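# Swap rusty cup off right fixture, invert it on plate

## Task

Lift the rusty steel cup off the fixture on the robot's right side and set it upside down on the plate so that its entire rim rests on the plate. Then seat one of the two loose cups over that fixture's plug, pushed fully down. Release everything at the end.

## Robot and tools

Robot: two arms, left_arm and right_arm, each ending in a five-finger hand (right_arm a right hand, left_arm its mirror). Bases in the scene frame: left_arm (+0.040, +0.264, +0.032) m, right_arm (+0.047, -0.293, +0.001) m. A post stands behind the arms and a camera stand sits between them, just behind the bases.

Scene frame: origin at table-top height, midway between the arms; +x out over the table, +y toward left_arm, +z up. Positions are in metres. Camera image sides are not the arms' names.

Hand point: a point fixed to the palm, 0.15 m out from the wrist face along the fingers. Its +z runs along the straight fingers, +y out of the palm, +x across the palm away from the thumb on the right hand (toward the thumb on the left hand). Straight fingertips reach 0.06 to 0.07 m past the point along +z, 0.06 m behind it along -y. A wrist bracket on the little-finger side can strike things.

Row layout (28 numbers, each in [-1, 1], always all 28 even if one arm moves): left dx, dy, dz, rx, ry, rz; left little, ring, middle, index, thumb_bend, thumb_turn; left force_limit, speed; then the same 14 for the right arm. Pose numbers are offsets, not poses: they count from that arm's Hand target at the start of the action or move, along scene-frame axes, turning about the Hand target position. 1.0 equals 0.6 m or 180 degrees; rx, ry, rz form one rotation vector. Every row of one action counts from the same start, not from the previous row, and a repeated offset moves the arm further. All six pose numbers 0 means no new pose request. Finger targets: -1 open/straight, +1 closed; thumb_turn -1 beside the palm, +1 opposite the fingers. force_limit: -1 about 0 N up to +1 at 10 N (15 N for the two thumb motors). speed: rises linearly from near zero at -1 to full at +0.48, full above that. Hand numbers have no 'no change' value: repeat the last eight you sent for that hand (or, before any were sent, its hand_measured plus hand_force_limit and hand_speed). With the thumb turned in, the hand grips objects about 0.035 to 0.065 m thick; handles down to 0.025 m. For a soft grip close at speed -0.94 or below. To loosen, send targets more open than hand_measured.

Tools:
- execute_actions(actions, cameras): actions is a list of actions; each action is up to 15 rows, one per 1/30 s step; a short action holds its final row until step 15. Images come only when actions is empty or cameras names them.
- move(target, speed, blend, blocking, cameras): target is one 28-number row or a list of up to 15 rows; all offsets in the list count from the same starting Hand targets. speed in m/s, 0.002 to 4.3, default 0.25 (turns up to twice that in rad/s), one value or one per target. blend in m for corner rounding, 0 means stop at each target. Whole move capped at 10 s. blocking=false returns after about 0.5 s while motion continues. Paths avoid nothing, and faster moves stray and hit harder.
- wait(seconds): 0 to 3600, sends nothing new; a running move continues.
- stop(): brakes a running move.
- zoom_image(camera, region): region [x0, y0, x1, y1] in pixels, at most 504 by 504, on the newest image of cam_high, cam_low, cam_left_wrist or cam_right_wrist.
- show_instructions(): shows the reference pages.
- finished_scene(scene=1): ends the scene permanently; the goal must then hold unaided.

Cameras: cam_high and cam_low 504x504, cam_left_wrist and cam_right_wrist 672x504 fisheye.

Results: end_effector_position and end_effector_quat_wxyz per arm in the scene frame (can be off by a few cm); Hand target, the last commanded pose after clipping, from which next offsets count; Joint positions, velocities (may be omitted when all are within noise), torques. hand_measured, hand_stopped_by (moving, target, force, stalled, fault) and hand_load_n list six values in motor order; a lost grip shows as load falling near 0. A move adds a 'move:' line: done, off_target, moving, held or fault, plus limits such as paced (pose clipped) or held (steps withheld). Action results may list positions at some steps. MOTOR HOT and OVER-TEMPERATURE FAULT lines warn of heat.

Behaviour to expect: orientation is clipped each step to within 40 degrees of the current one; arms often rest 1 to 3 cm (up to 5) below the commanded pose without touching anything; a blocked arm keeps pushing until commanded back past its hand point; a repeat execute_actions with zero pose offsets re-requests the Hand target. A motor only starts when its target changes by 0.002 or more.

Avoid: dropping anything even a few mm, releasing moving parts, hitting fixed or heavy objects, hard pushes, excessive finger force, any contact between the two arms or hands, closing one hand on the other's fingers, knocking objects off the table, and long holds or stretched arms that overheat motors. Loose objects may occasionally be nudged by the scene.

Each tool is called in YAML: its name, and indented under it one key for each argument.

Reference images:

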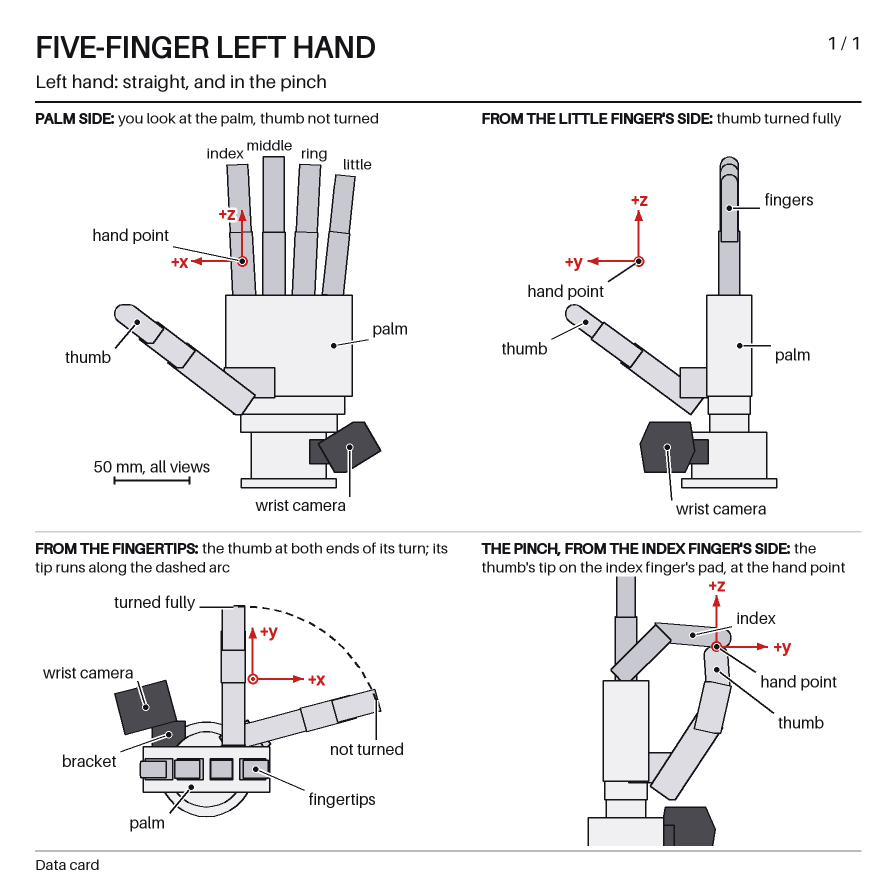

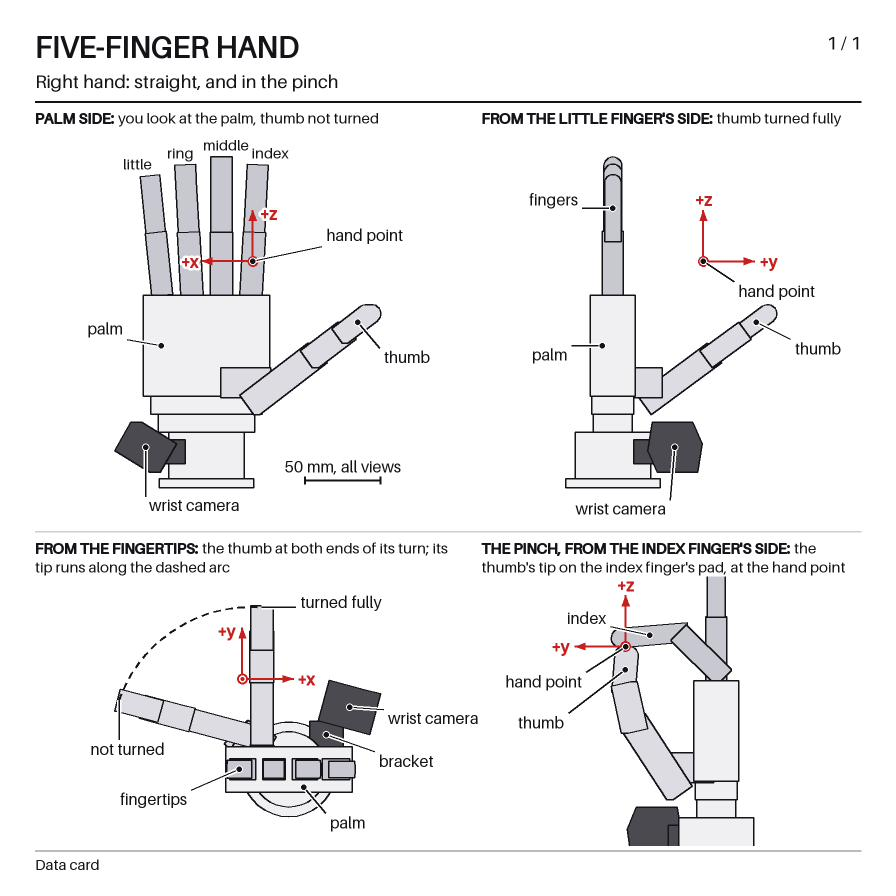

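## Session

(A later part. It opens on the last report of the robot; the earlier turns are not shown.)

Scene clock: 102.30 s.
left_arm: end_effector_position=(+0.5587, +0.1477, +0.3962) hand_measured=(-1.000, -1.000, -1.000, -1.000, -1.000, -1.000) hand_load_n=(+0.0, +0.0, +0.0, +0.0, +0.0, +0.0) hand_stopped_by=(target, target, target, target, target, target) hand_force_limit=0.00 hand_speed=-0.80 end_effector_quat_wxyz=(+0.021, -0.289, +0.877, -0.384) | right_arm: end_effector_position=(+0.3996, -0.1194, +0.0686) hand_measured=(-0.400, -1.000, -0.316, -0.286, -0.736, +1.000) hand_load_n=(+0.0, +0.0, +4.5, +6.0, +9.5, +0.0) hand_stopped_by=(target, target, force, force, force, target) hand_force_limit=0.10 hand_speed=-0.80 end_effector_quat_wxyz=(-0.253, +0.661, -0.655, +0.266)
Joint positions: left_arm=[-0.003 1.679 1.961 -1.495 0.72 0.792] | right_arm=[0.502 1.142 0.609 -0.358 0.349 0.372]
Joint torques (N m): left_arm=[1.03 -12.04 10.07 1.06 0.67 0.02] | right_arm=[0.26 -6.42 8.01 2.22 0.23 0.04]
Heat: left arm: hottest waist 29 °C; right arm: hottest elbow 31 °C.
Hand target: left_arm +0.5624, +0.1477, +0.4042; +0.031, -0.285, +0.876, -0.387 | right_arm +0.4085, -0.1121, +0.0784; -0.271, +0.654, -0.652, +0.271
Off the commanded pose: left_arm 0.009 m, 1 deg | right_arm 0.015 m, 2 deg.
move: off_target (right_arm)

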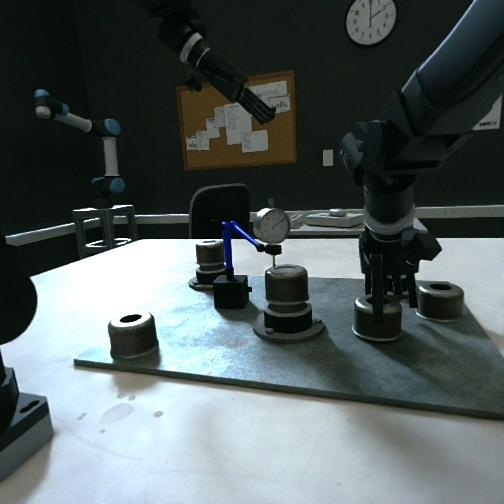

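move:
  target: [0,0,0,0,0,0,-1,-1,-1,-1,-1,-1,0,-0.8,0.0,0.0,-0.005,0,0,0,-0.4,-1,0.1,0.1,-0.4,1,0.1,-0.8]
  speed: 0.02
  cameras: ["cam_low"]

zoom_image:
  camera: "cam_low"
  region: [330, 270, 430, 370]

Scene clock: 103.30 s.
left_arm: end_effector_position=(+0.5587, +0.1477, +0.3962) hand_measured=(-1.000, -1.000, -1.000, -1.000, -1.000, -1.000) hand_load_n=(+0.0, +0.0, +0.0, +0.0, +0.0, -0.5) hand_stopped_by=(target, target, target, target, target, target) hand_force_limit=0.00 hand_speed=-0.80 end_effector_quat_wxyz=(+0.021, -0.289, +0.877, -0.384) | right_arm: end_effector_position=(+0.3996, -0.1194, +0.0659) hand_measured=(-0.400, -1.000, -0.316, -0.286, -0.736, +1.000) hand_load_n=(+0.0, +0.0, +5.0, +6.0, +9.5, +0.5) hand_stopped_by=(target, target, force, force, force, target) hand_force_limit=0.10 hand_speed=-0.80 end_effector_quat_wxyz=(-0.253, +0.661, -0.655, +0.266)
Joint positions: left_arm=[-0.003 1.679 1.961 -1.495 0.72 0.792] | right_arm=[0.502 1.147 0.604 -0.348 0.349 0.372]
Joint torques (N m): left_arm=[1.14 -11.99 10.07 1.05 0.66 0.02] | right_arm=[0.5 -5.95 8.14 2.35 0.27 0.03]
Heat: left arm: hottest waist 29 °C; right arm: hottest elbow 31 °C.
Hand target: left_arm +0.5624, +0.1477, +0.4042; +0.031, -0.285, +0.876, -0.387 | right_arm +0.4086, -0.1121, +0.0755; -0.271, +0.654, -0.652, +0.271
Off the commanded pose: left_arm 0.009 m, 1 deg | right_arm 0.015 m, 2 deg.
move: off_target (right_arm)

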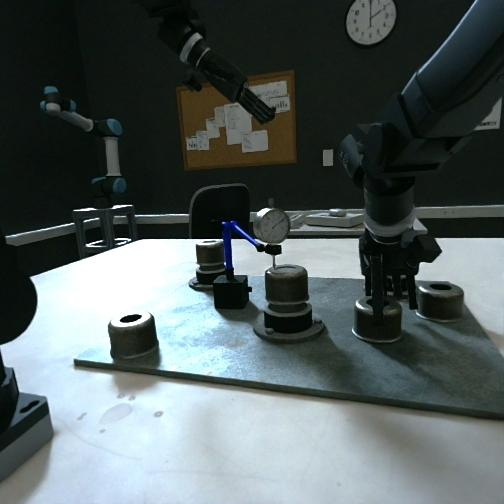

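Scaled by 5.040.

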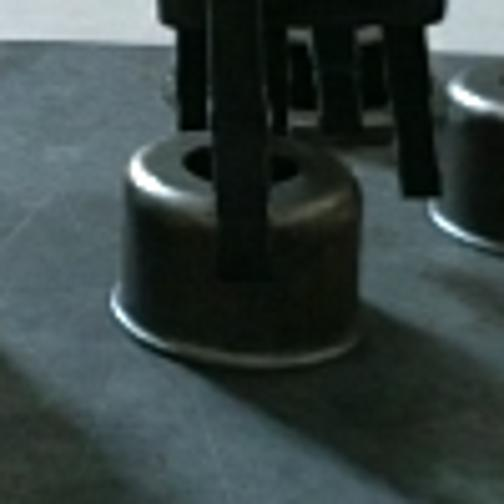

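move:
  target: [0,0,0,0,0,0,-1,-1,-1,-1,-1,-1,0,-0.8,0.0,0.0,-0.005,0,0,0,-0.4,-1,0.1,0.1,-0.4,1,0.1,-0.8]
  speed: 0.02
  cameras: ["cam_low", "cam_right_wrist"]

zoom_image:
  camera: "cam_low"
  region: [330, 270, 430, 370]

Scene clock: 105.03 s.
left_arm: end_effector_position=(+0.5587, +0.1477, +0.3962) hand_measured=(-1.000, -1.000, -1.000, -1.000, -1.000, -1.000) hand_load_n=(+0.0, +0.0, +0.0, +0.0, +0.0, -0.5) hand_stopped_by=(target, target, target, target, target, target) hand_force_limit=0.00 hand_speed=-0.80 end_effector_quat_wxyz=(+0.021, -0.289, +0.877, -0.384) | right_arm: end_effector_position=(+0.4012, -0.1185, +0.0652) hand_measured=(-0.400, -1.000, -0.316, -0.286, -0.736, +1.000) hand_load_n=(+0.0, -0.5, +4.5, +5.5, +9.0, +0.0) hand_stopped_by=(target, target, force, force, force, target) hand_force_limit=0.10 hand_speed=-0.80 end_effector_quat_wxyz=(-0.256, +0.660, -0.654, +0.266)
Joint positions: left_arm=[-0.003 1.679 1.961 -1.495 0.72 0.792] | right_arm=[0.502 1.151 0.602 -0.336 0.349 0.372]
Joint torques (N m): left_arm=[1.08 -11.99 10.04 1.07 0.66 0.02] | right_arm=[0.15 -6.18 7.83 2.18 0.25 0]
Heat: left arm: hottest waist 29 °C; right arm: hottest elbow 31 °C.
Hand target: left_arm +0.5624, +0.1477, +0.4042; +0.031, -0.285, +0.876, -0.387 | right_arm +0.4085, -0.1121, +0.0724; -0.271, +0.654, -0.652, +0.271
Off the commanded pose: left_arm 0.009 m, 1 deg | right_arm 0.012 m, 2 deg.
move: off_target (right_arm)

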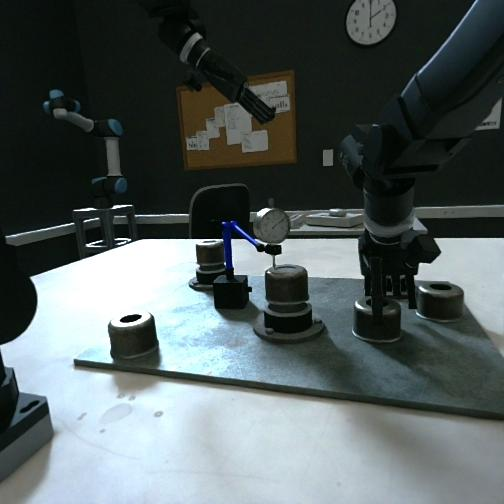

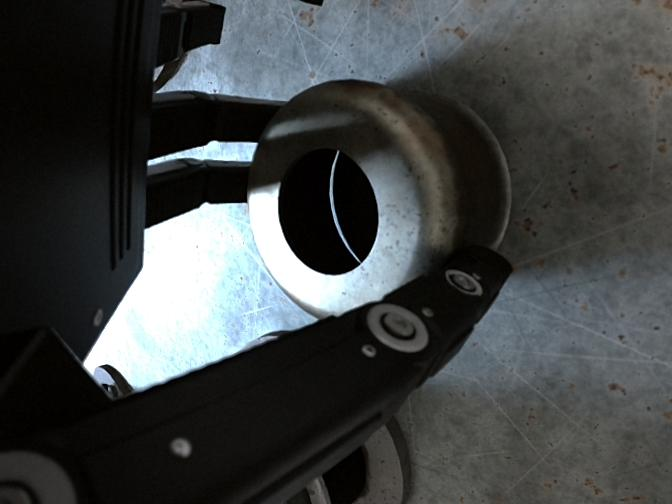

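Scaled by 5.040.

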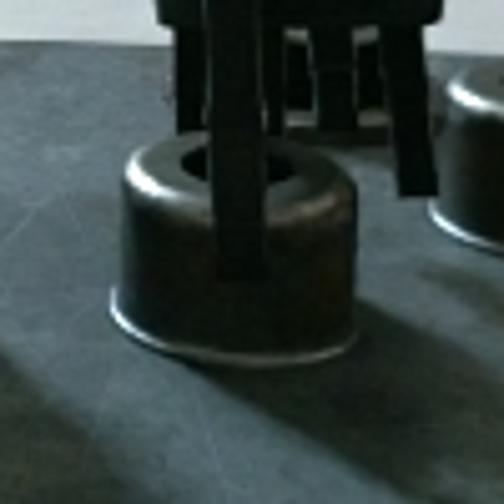

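move:
  target: [0,0,0,0,0,0,-1,-1,-1,-1,-1,-1,0,-0.8,0.0,0.0,-0.005,0,0,0,-0.4,-1,0.1,0.1,-0.4,1,0.1,-0.8]
  speed: 0.02
  cameras: ["cam_low", "cam_right_wrist"]

zoom_image:
  camera: "cam_low"
  region: [330, 270, 430, 370]

Scene clock: 106.10 s.
left_arm: end_effector_position=(+0.5587, +0.1477, +0.3962) hand_measured=(-1.000, -1.000, -1.000, -1.000, -1.000, -1.000) hand_load_n=(+0.0, +0.0, +0.0, +0.0, -0.5, -0.5) hand_stopped_by=(target, target, target, target, target, target) hand_force_limit=0.00 hand_speed=-0.80 end_effector_quat_wxyz=(+0.021, -0.289, +0.877, -0.384) | right_arm: end_effector_position=(+0.4022, -0.1178, +0.0652) hand_measured=(-0.400, -1.000, -0.316, -0.286, -0.736, +1.000) hand_load_n=(+0.0, +0.0, +4.0, +4.5, +8.5, +0.0) hand_stopped_by=(target, target, force, force, force, target) hand_force_limit=0.10 hand_speed=-0.80 end_effector_quat_wxyz=(-0.259, +0.659, -0.654, +0.267)
Joint positions: left_arm=[-0.003 1.679 1.961 -1.495 0.72 0.792] | right_arm=[0.503 1.152 0.6 -0.326 0.349 0.372]
Joint torques (N m): left_arm=[1.14 -12.04 10.06 1.07 0.66 0.02] | right_arm=[0.21 -6.07 7.51 2.15 0.25 0.03]
Heat: left arm: hottest waist 29 °C; right arm: hottest elbow 31 °C.
Hand target: left_arm +0.5624, +0.1477, +0.4042; +0.031, -0.285, +0.876, -0.387 | right_arm +0.4086, -0.1120, +0.0696; -0.272, +0.654, -0.652, +0.271
Off the commanded pose: left_arm 0.009 m, 1 deg | right_arm 0.010 m, 2 deg.
move: done

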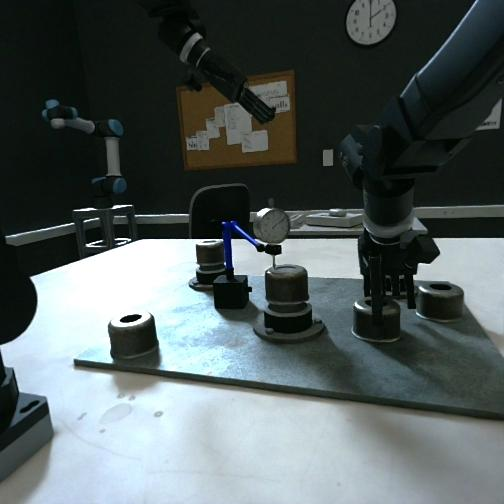

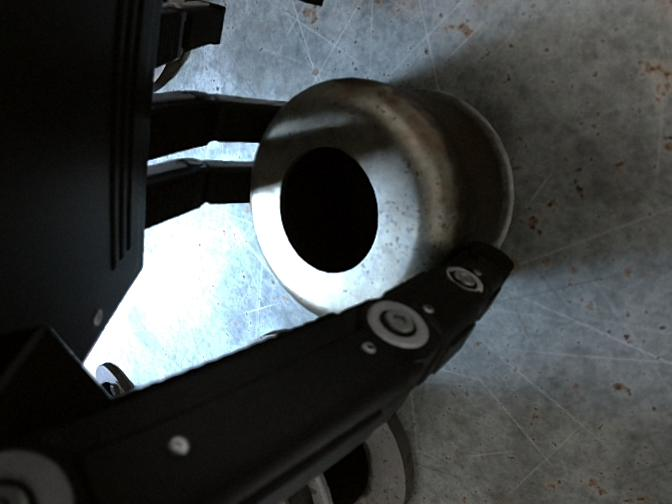

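Scaled by 5.040.

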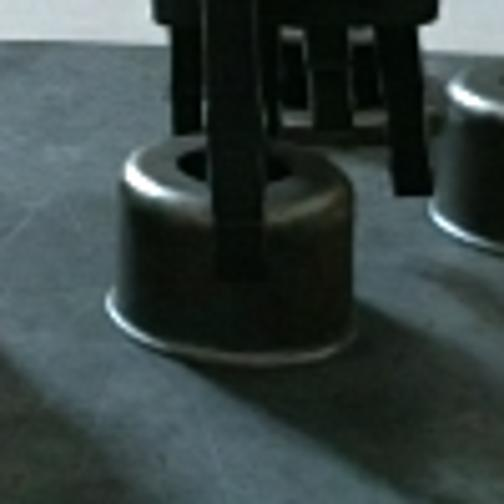

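move:
  target: [0,0,0,0,0,0,-1,-1,-1,-1,-1,-1,0,-0.8,0,0,0,0,0,0,-0.4,-1,-0.45,-0.45,-0.82,1,0.1,-0.92]
  speed: 0.02
  cameras: ["cam_low", "cam_right_wrist"]

zoom_image:
  camera: "cam_low"
  region: [330, 270, 430, 370]

Scene clock: 107.53 s.
left_arm: end_effector_position=(+0.5587, +0.1477, +0.3962) hand_measured=(-1.000, -1.000, -1.000, -1.000, -1.000, -1.000) hand_load_n=(-0.5, +0.0, +0.0, +0.0, +0.5, -0.5) hand_stopped_by=(target, target, target, target, target, target) hand_force_limit=0.00 hand_speed=-0.80 end_effector_quat_wxyz=(+0.021, -0.289, +0.877, -0.384) | right_arm: end_effector_position=(+0.4039, -0.1171, +0.0662) hand_measured=(-0.400, -1.000, -0.450, -0.450, -0.820, +1.000) hand_load_n=(+0.0, +0.0, +0.0, +0.0, +0.0, +0.0) hand_stopped_by=(target, target, target, target, target, target) hand_force_limit=0.10 hand_speed=-0.92 end_effector_quat_wxyz=(-0.262, +0.657, -0.654, +0.269)
Joint positions: left_arm=[-0.003 1.679 1.961 -1.495 0.72 0.792] | right_arm=[0.503 1.152 0.6 -0.318 0.351 0.372]
Joint torques (N m): left_arm=[1.08 -12.04 10.07 1.09 0.66 0.02] | right_arm=[0.21 -6.07 7.54 2.06 0.19 0.04]
Heat: left arm: hottest waist 29 °C; right arm: hottest elbow 31 °C.
Hand target: left_arm +0.5624, +0.1477, +0.4042; +0.031, -0.285, +0.876, -0.387 | right_arm +0.4086, -0.1120, +0.0695; -0.272, +0.654, -0.652, +0.271
Off the commanded pose: left_arm 0.009 m, 1 deg | right_arm 0.008 m, 1 deg.
move: done

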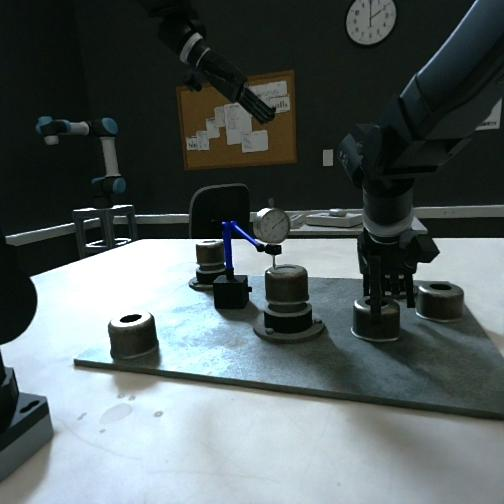

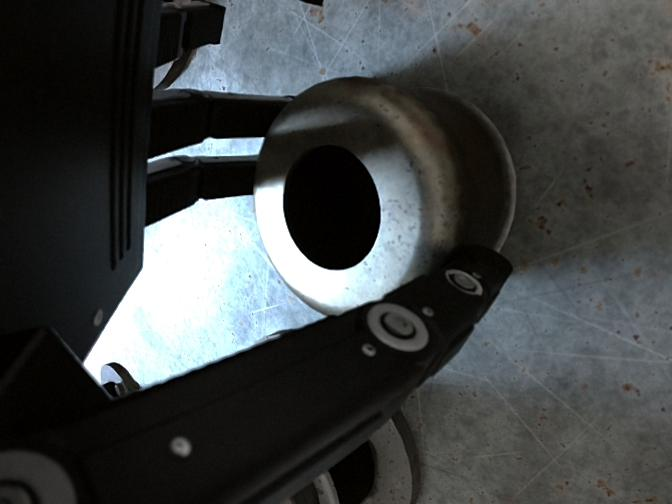

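Scaled by 5.040.

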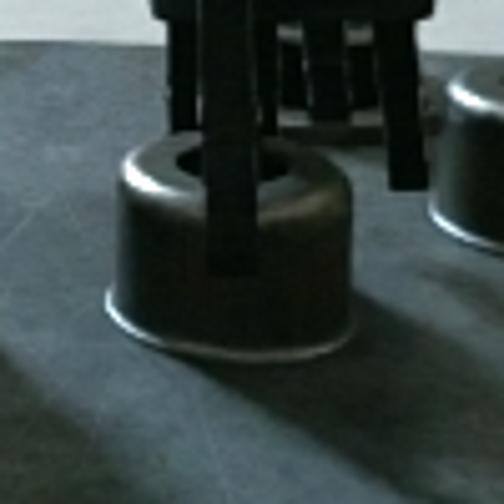

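move:
  target: [0,0,0,0,0,0,-1,-1,-1,-1,-1,-1,0,-0.8,0,0,0,0,0,0,-0.4,-1,-1,-1,-1,1,0.1,-0.7]
  speed: 0.02
  cameras: ["cam_low", "cam_high"]

Scene clock: 108.83 s.
left_arm: end_effector_position=(+0.5587, +0.1477, +0.3962) hand_measured=(-1.000, -1.000, -1.000, -1.000, -1.000, -1.000) hand_load_n=(+0.0, -0.5, +0.0, +0.0, +0.0, +0.0) hand_stopped_by=(target, target, target, target, target, target) hand_force_limit=0.00 hand_speed=-0.80 end_effector_quat_wxyz=(+0.021, -0.289, +0.877, -0.384) | right_arm: end_effector_position=(+0.4040, -0.1172, +0.0662) hand_measured=(-0.400, -1.000, -1.000, -1.000, -1.000, +1.000) hand_load_n=(+0.0, -0.5, +0.0, +0.0, +0.0, +0.0) hand_stopped_by=(target, target, target, target, target, target) hand_force_limit=0.10 hand_speed=-0.70 end_effector_quat_wxyz=(-0.262, +0.657, -0.654, +0.269)
Joint positions: left_arm=[-0.003 1.679 1.961 -1.495 0.72 0.792] | right_arm=[0.503 1.152 0.6 -0.318 0.351 0.372]
Joint torques (N m): left_arm=[1.08 -12.1 10.06 1.07 0.66 0.03] | right_arm=[0.44 -5.89 7.57 1.96 0.17 0.06]
Heat: left arm: hottest waist 29 °C; right arm: hottest elbow 31 °C.
Hand target: left_arm +0.5624, +0.1477, +0.4042; +0.031, -0.285, +0.876, -0.387 | right_arm +0.4086, -0.1121, +0.0695; -0.272, +0.654, -0.652, +0.271
Off the commanded pose: left_arm 0.009 m, 1 deg | right_arm 0.008 m, 1 deg.
move: done
Images, in order (width x height): cam_high 504x504, cam_low 504x504.

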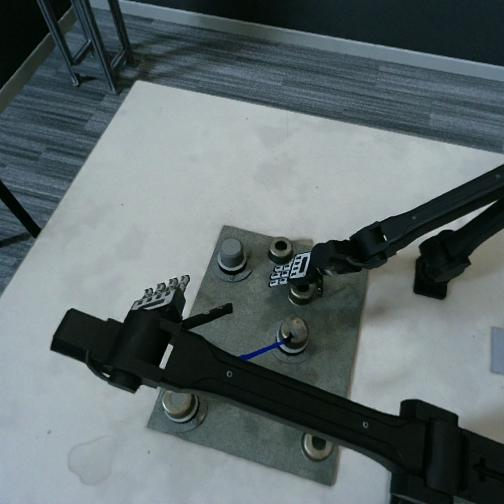

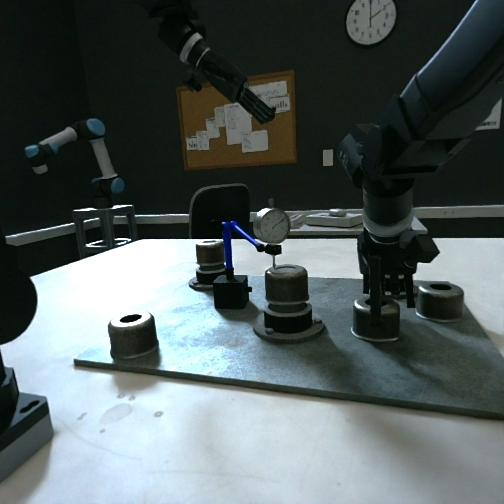

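move:
  target: [0,0,0,0,0,0,-1,-1,-1,-1,-1,-1,0,-0.8,-0.005,-0.003,0.05,0,0,0,-0.4,-1,-1,-1,-1,1,0.1,-0.7]
  speed: 0.04
  cameras: ["cam_low"]

Scene clock: 110.70 s.
left_arm: end_effector_position=(+0.5587, +0.1477, +0.3962) hand_measured=(-1.000, -1.000, -1.000, -1.000, -1.000, -1.000) hand_load_n=(-0.5, +0.0, +0.0, +0.0, +0.0, +0.0) hand_stopped_by=(target, target, target, target, target, target) hand_force_limit=0.00 hand_speed=-0.80 end_effector_quat_wxyz=(+0.021, -0.289, +0.877, -0.384) | right_arm: end_effector_position=(+0.3894, -0.1252, +0.0731) hand_measured=(-0.400, -1.000, -1.000, -1.000, -1.000, +1.000) hand_load_n=(+0.0, +0.0, +0.0, +0.0, +0.0, +0.0) hand_stopped_by=(target, target, target, target, target, target) hand_force_limit=0.10 hand_speed=-0.70 end_effector_quat_wxyz=(-0.248, +0.663, -0.655, +0.265)
Joint positions: left_arm=[-0.003 1.679 1.961 -1.495 0.72 0.792] | right_arm=[0.503 1.103 0.6 -0.4 0.351 0.372]
Joint torques (N m): left_arm=[1.08 -11.99 10.04 1.07 0.66 0.02] | right_arm=[0.44 -6.65 11.14 0.46 0.17 0.02]
Heat: left arm: hottest waist 29 °C; right arm: hottest elbow 31 °C.
Hand target: left_arm +0.5624, +0.1477, +0.4042; +0.031, -0.285, +0.876, -0.387 | right_arm +0.4057, -0.1139, +0.0996; -0.272, +0.653, -0.652, +0.271
Off the commanded pose: left_arm 0.009 m, 1 deg | right_arm 0.033 m, 3 deg.
move: off_target (right_arm)

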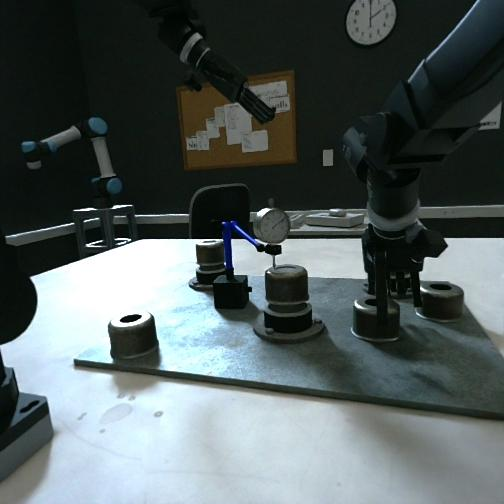

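move:
  target: [0,0,0,0,0,0,-1,-1,-1,-1,-1,-1,0,-0.8,0.01,0.005,0.05,0,0,0,-0.4,-1,-1,-1,-1,1,0.1,-0.7]
  speed: 0.05
  cameras: ["cam_low"]

Scene clock: 112.30 s.
left_arm: end_effector_position=(+0.5587, +0.1477, +0.3962) hand_measured=(-1.000, -1.000, -1.000, -1.000, -1.000, -1.000) hand_load_n=(+0.0, -0.5, +0.0, +0.0, +0.0, -0.5) hand_stopped_by=(target, target, target, target, target, target) hand_force_limit=0.00 hand_speed=-0.80 end_effector_quat_wxyz=(+0.021, -0.289, +0.877, -0.384) | right_arm: end_effector_position=(+0.3966, -0.1212, +0.1023) hand_measured=(-0.400, -1.000, -1.000, -1.000, -1.000, +1.000) hand_load_n=(+0.0, +0.0, +0.0, +0.0, +0.0, +0.0) hand_stopped_by=(target, target, target, target, target, target) hand_force_limit=0.10 hand_speed=-0.70 end_effector_quat_wxyz=(-0.248, +0.663, -0.655, +0.265)
Joint positions: left_arm=[-0.003 1.679 1.961 -1.495 0.72 0.792] | right_arm=[0.503 1.083 0.672 -0.491 0.351 0.372]
Joint torques (N m): left_arm=[1.08 -11.99 10.04 1.07 0.66 0.02] | right_arm=[0.67 -6.12 11.58 0.62 0.16 0]
Heat: left arm: hottest waist 29 °C; right arm: hottest elbow 31 °C.
Hand target: left_arm +0.5624, +0.1477, +0.4042; +0.031, -0.285, +0.876, -0.387 | right_arm +0.4117, -0.1109, +0.1295; -0.271, +0.654, -0.652, +0.271
Off the commanded pose: left_arm 0.009 m, 1 deg | right_arm 0.033 m, 3 deg.
move: off_target (right_arm)

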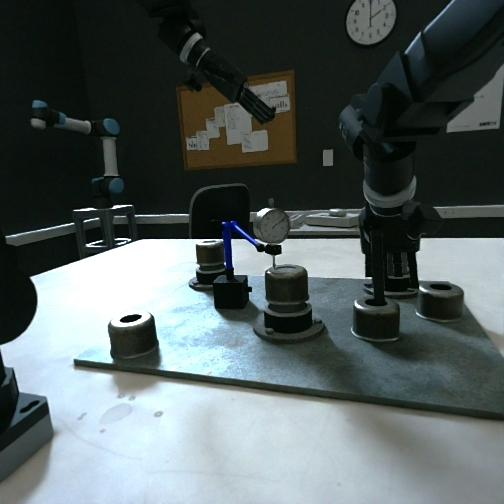

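move:
  target:
    - [0,0,0,0,0,0,-1,-1,-1,-1,-1,-1,0,-0.8,0.005,0.0,0.11,0,0,0,-0.4,-1,-1,-1,-1,1,0.1,-0.7]
    - [0,0,0,0,0,0,-1,-1,-1,-1,-1,-1,0,-0.8,0.115,-0.18,0.11,0,0,0,-1,-1,-1,-1,-1,1,0.1,-0.7]
  speed: 0.08
  cameras: ["all"]

zoom_image:
  camera: "cam_low"
  region: [330, 230, 480, 380]

Scene clock: 117.63 s.
left_arm: end_effector_position=(+0.5587, +0.1477, +0.3962) hand_measured=(-1.000, -1.000, -1.000, -1.000, -1.000, -1.000) hand_load_n=(+0.0, +0.0, +0.0, +0.0, +0.0, +0.0) hand_stopped_by=(target, target, target, target, target, target) hand_force_limit=0.00 hand_speed=-0.80 end_effector_quat_wxyz=(+0.021, -0.289, +0.877, -0.384) | right_arm: end_effector_position=(+0.4573, -0.2191, +0.1683) hand_measured=(-1.000, -1.000, -1.000, -1.000, -1.000, +1.000) hand_load_n=(+0.0, +0.0, +0.0, +0.0, +0.0, +0.0) hand_stopped_by=(target, target, target, target, target, target) hand_force_limit=0.10 hand_speed=-0.70 end_effector_quat_wxyz=(-0.249, +0.661, -0.662, +0.251)
Joint positions: left_arm=[-0.003 1.679 1.961 -1.495 0.72 0.792] | right_arm=[0.13 1.098 0.861 -0.616 0.091 0.1]
Joint torques (N m): left_arm=[1.08 -12.04 10.06 1.07 0.66 0.03] | right_arm=[-0.56 -6.65 12.37 2.1 -0.15 -0.16]
Heat: left arm: hottest waist 29 °C; right arm: hottest elbow 32 °C.
Hand target: left_arm +0.5624, +0.1477, +0.4042; +0.031, -0.285, +0.876, -0.387 | right_arm +0.4806, -0.2189, +0.1954; -0.271, +0.654, -0.652, +0.271
Off the commanded pose: left_arm 0.009 m, 1 deg | right_arm 0.036 m, 4 deg.
move: off_target (right_arm); target 2's new numbers were sent with right_arm's hand 0.036 m and 4 deg from that target

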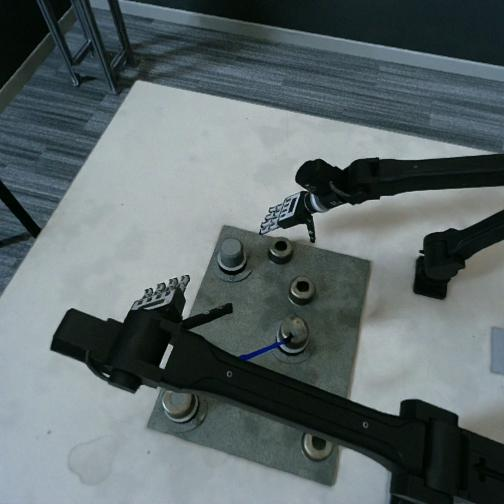

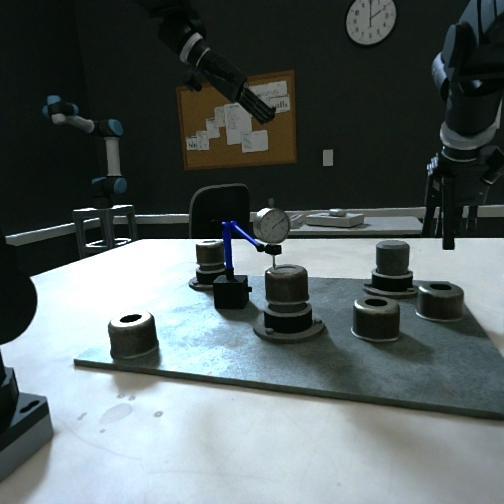

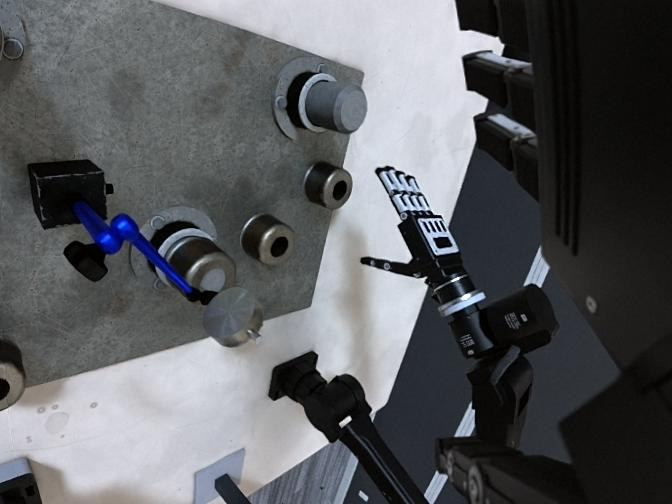

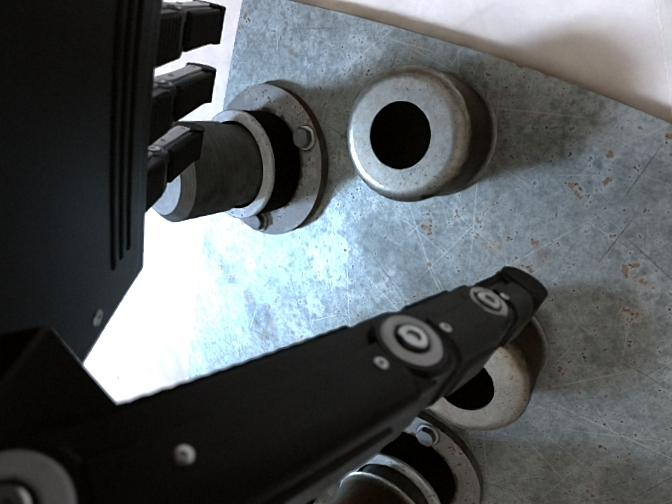

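Scaled by 3.360.

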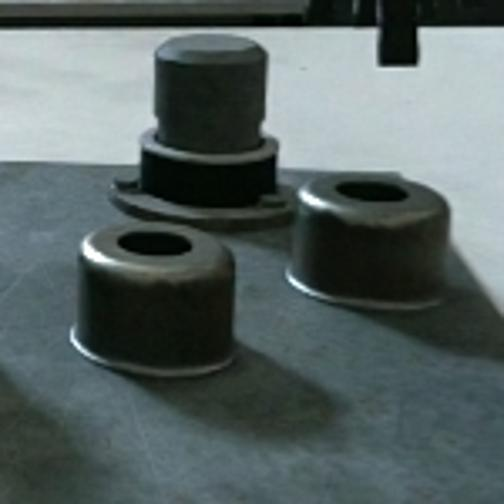

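zoom_image:
  camera: "cam_high"
  region: [200, 200, 350, 350]

Scaled by 3.360.

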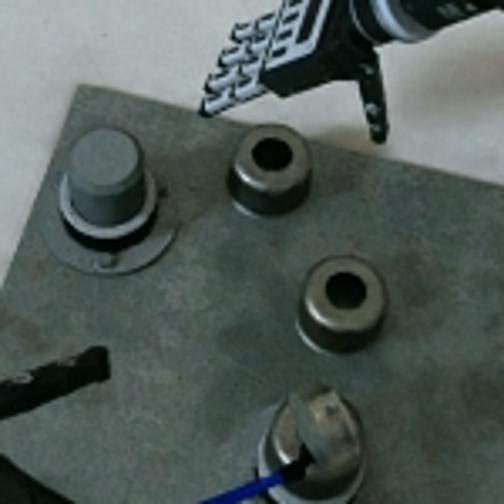

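move:
  target: [0,0,0,0,0,0,-1,-1,-1,-1,-1,-1,0,-0.8,0.0207,-0.003,-0.1,0,0,0,-1,-1,-1,-1,-1,1,0,0]
  speed: 0.05
  cameras: ["all"]

zoom_image:
  camera: "cam_low"
  region: [350, 190, 500, 340]

zoom_image:
  camera: "cam_high"
  region: [200, 200, 350, 350]

Scene clock: 121.30 s.
left_arm: end_effector_position=(+0.5587, +0.1477, +0.3962) hand_measured=(-1.000, -1.000, -1.000, -1.000, -1.000, -1.000) hand_load_n=(+0.0, +0.0, +0.0, +0.0, +0.0, -0.5) hand_stopped_by=(target, target, target, target, target, target) hand_force_limit=0.00 hand_speed=-0.80 end_effector_quat_wxyz=(+0.021, -0.289, +0.877, -0.384) | right_arm: end_effector_position=(+0.4877, -0.2176, +0.1337) hand_measured=(-1.000, -1.000, -1.000, -1.000, -1.000, +1.000) hand_load_n=(+0.0, +0.0, +0.0, +0.0, -0.5, +0.0) hand_stopped_by=(target, target, target, target, target, target) hand_force_limit=0.00 hand_speed=0.00 end_effector_quat_wxyz=(-0.267, +0.655, -0.656, +0.264)
Joint positions: left_arm=[-0.003 1.679 1.961 -1.495 0.72 0.792] | right_arm=[0.122 1.191 0.816 -0.429 0.084 0.093]
Joint torques (N m): left_arm=[1.08 -12.04 10.07 1.06 0.66 0.02] | right_arm=[-0.85 -7.18 8.08 2.26 -0.16 -0.14]
Heat: left arm: hottest waist 29 °C; right arm: hottest elbow 32 °C.
Hand target: left_arm +0.5624, +0.1477, +0.4042; +0.031, -0.285, +0.876, -0.387 | right_arm +0.4931, -0.2206, +0.1355; -0.272, +0.654, -0.652, +0.271
Off the commanded pose: left_arm 0.009 m, 1 deg | right_arm 0.006 m, 1 deg.
move: done

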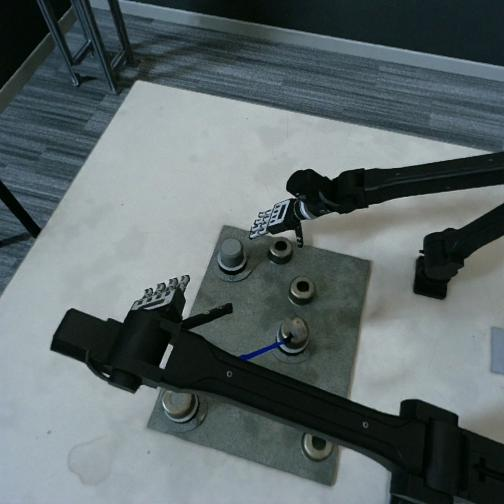

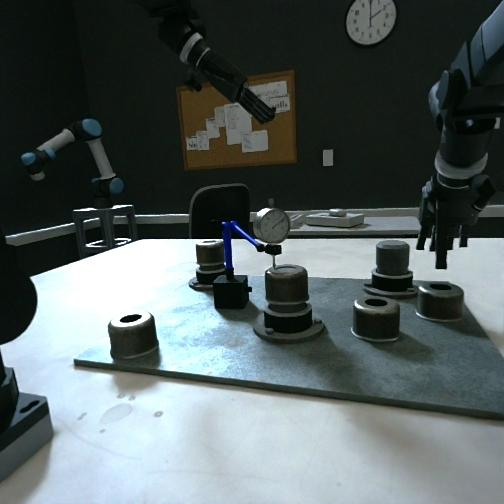

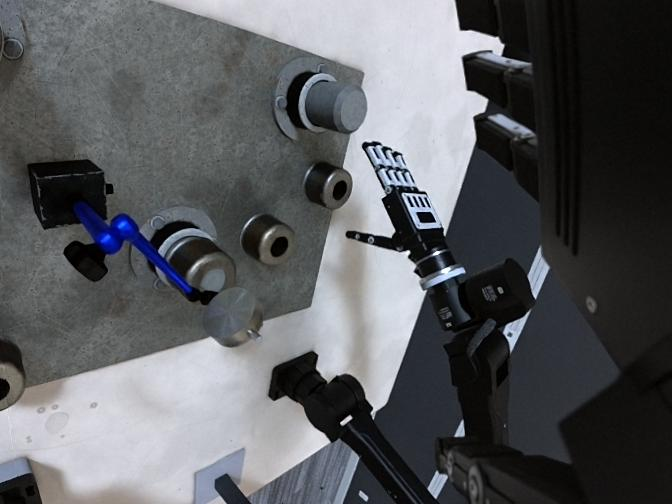

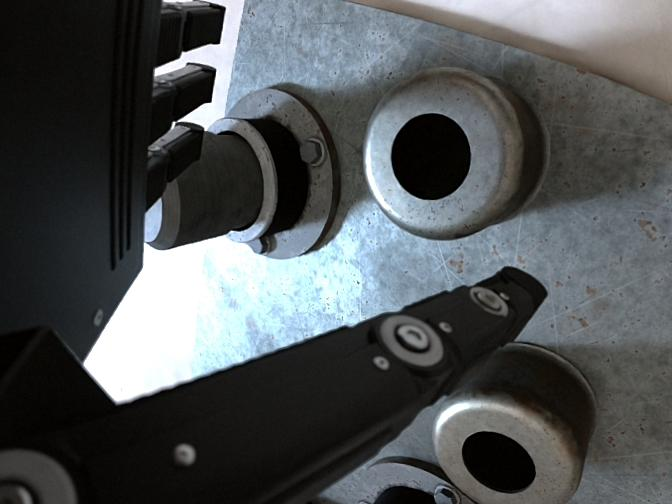

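Scaled by 3.360.

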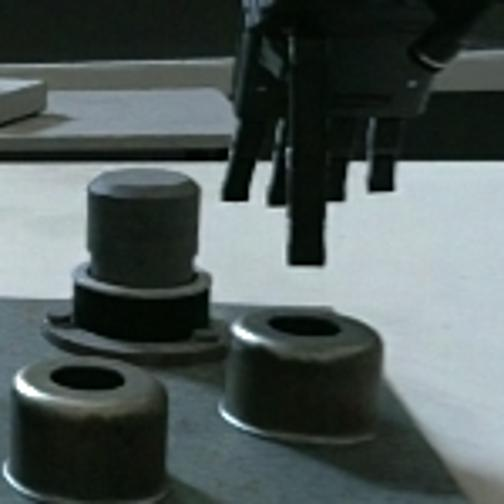

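Scaled by 3.360.

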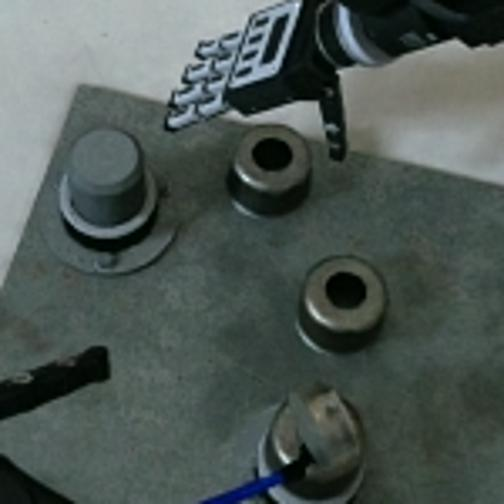

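move:
  target: [0,0,0,0,0,0,-1,-1,-1,-1,-1,-1,0,-0.8,0.0,-0.003,-0.045,0,0,0,-1,-1,-1,-1,-1,1,0,0]
  speed: 0.04
  cameras: ["all"]

zoom_image:
  camera: "cam_low"
  region: [350, 190, 500, 340]

zoom_image:
  camera: "cam_high"
  region: [200, 200, 350, 350]

zoom_image:
  camera: "cam_left_wrist"
  region: [250, 80, 450, 230]

Scene clock: 125.57 s.
left_arm: end_effector_position=(+0.5587, +0.1477, +0.3962) hand_measured=(-1.000, -1.000, -1.000, -1.000, -1.000, -1.000) hand_load_n=(+0.0, -0.5, +0.0, +0.0, +0.0, +0.0) hand_stopped_by=(target, target, target, target, target, target) hand_force_limit=0.00 hand_speed=-0.80 end_effector_quat_wxyz=(+0.021, -0.289, +0.877, -0.384) | right_arm: end_effector_position=(+0.4878, -0.2194, +0.1070) hand_measured=(-1.000, -1.000, -1.000, -1.000, -1.000, +1.000) hand_load_n=(+0.0, +0.0, +0.0, +0.0, +0.0, +0.0) hand_stopped_by=(target, target, target, target, target, target) hand_force_limit=0.00 hand_speed=0.00 end_effector_quat_wxyz=(-0.267, +0.655, -0.656, +0.265)
Joint positions: left_arm=[-0.003 1.679 1.961 -1.495 0.72 0.792] | right_arm=[0.117 1.225 0.766 -0.344 0.081 0.089]
Joint torques (N m): left_arm=[1.08 -11.99 10.07 1.07 0.66 0.02] | right_arm=[-0.32 -7.18 7.86 2.15 -0.13 -0.14]
Heat: left arm: hottest waist 29 °C; right arm: hottest elbow 31 °C.
Hand target: left_arm +0.5624, +0.1477, +0.4042; +0.031, -0.285, +0.876, -0.387 | right_arm +0.4930, -0.2224, +0.1084; -0.271, +0.654, -0.652, +0.271
Off the commanded pose: left_arm 0.009 m, 1 deg | right_arm 0.006 m, 1 deg.
move: done

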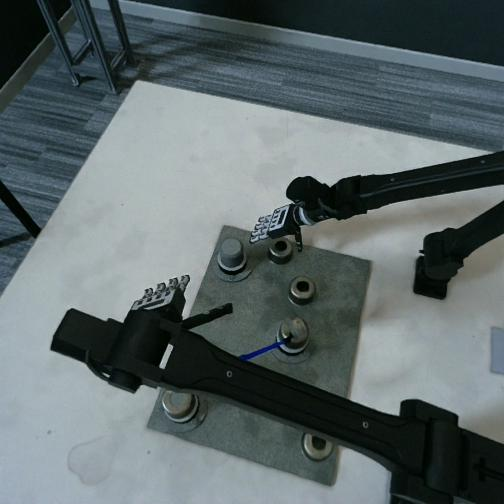

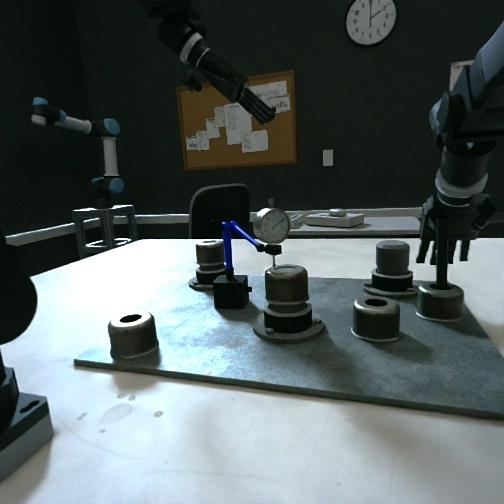

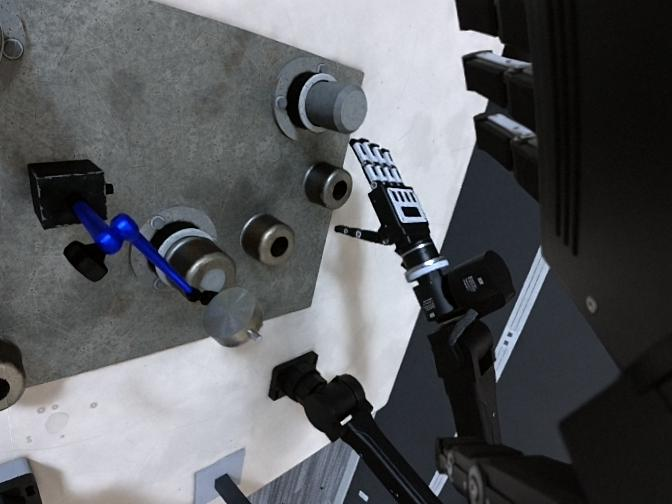

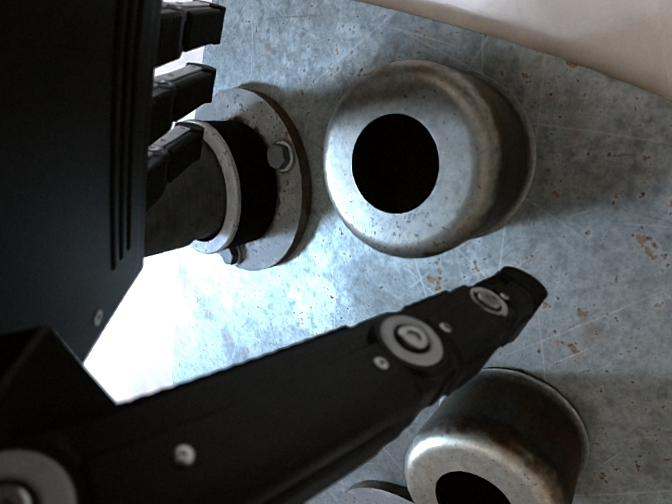

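Scaled by 3.360.

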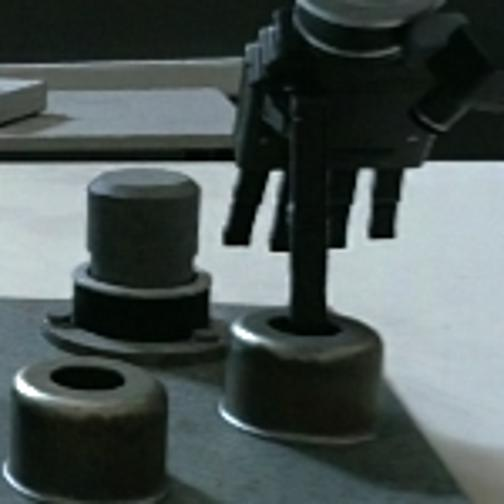

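Scaled by 3.360.

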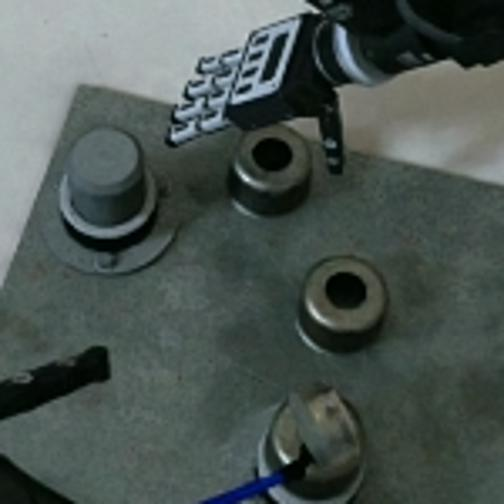

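Scaled by 2.520 from the camera's image (finer frame: 960x720).

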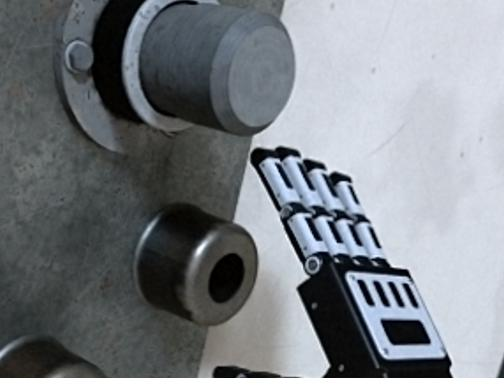

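move:
  target: [0,0,0,0,0,0,-1,-1,-1,-1,-1,-1,0,-0.8,0.0,-0.018,-0.015,0,0,0,-1,-1,-1,-1,-1,1,0,0]
  speed: 0.04
  cameras: ["all"]

zoom_image:
  camera: "cam_low"
  region: [350, 190, 500, 340]

Scene clock: 127.93 s.
left_arm: end_effector_position=(+0.5587, +0.1477, +0.3962) hand_measured=(-1.000, -1.000, -1.000, -1.000, -1.000, -1.000) hand_load_n=(+0.0, +0.0, +0.0, +0.0, +0.0, -0.5) hand_stopped_by=(target, target, target, target, target, target) hand_force_limit=0.00 hand_speed=-0.80 end_effector_quat_wxyz=(+0.021, -0.289, +0.877, -0.384) | right_arm: end_effector_position=(+0.4882, -0.2303, +0.0984) hand_measured=(-1.000, -1.000, -1.000, -1.000, -1.000, +1.000) hand_load_n=(+0.0, +0.0, +0.0, +0.0, +0.0, +0.0) hand_stopped_by=(target, target, target, target, target, target) hand_force_limit=0.00 hand_speed=0.00 end_effector_quat_wxyz=(-0.268, +0.654, -0.656, +0.265)
Joint positions: left_arm=[-0.003 1.679 1.961 -1.495 0.72 0.792] | right_arm=[0.085 1.235 0.748 -0.314 0.059 0.068]
Joint torques (N m): left_arm=[1.03 -12.04 10.07 1.07 0.66 0.03] | right_arm=[-0.85 -7.82 7.62 2.17 -0.15 -0.14]
Heat: left arm: hottest waist 29 °C; right arm: hottest elbow 31 °C.
Hand target: left_arm +0.5624, +0.1477, +0.4042; +0.031, -0.285, +0.876, -0.387 | right_arm +0.4931, -0.2331, +0.0997; -0.272, +0.654, -0.652, +0.271
Off the commanded pose: left_arm 0.009 m, 1 deg | right_arm 0.006 m, 1 deg.
move: done

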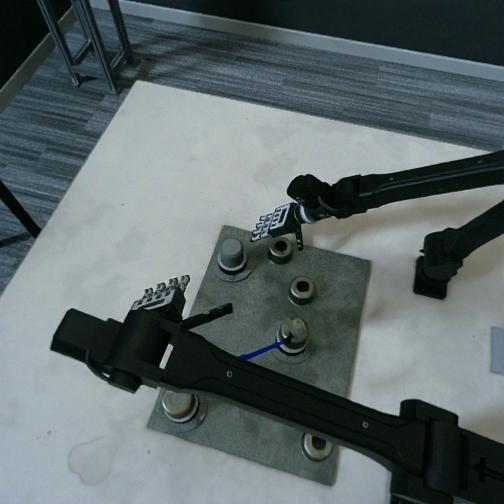

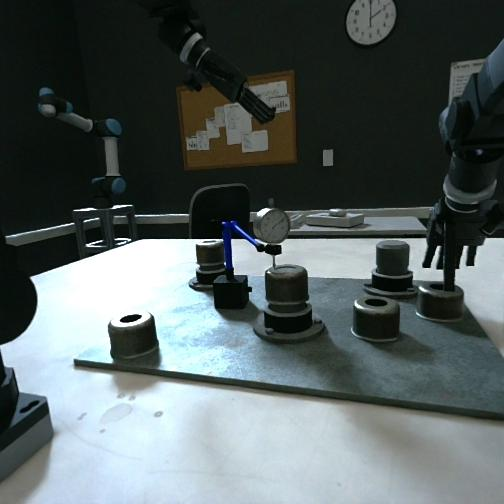

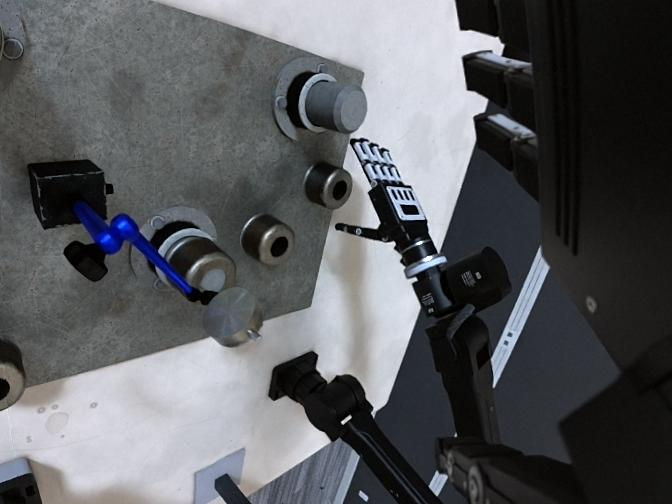

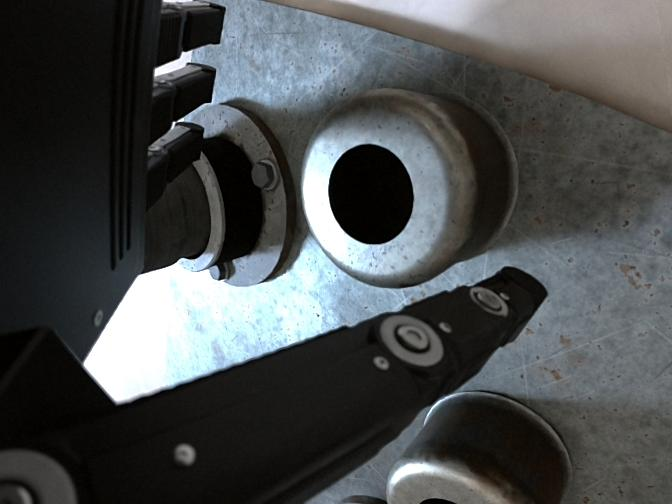

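Scaled by 3.360.

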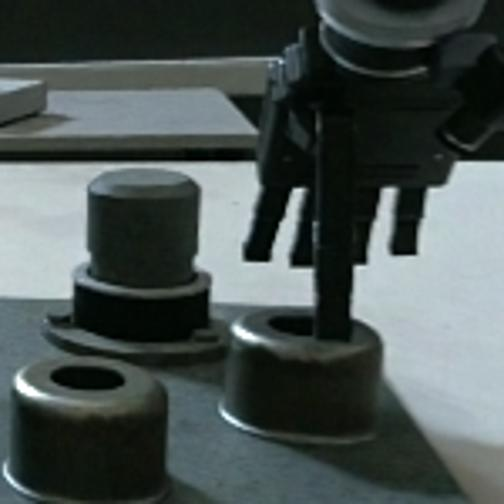

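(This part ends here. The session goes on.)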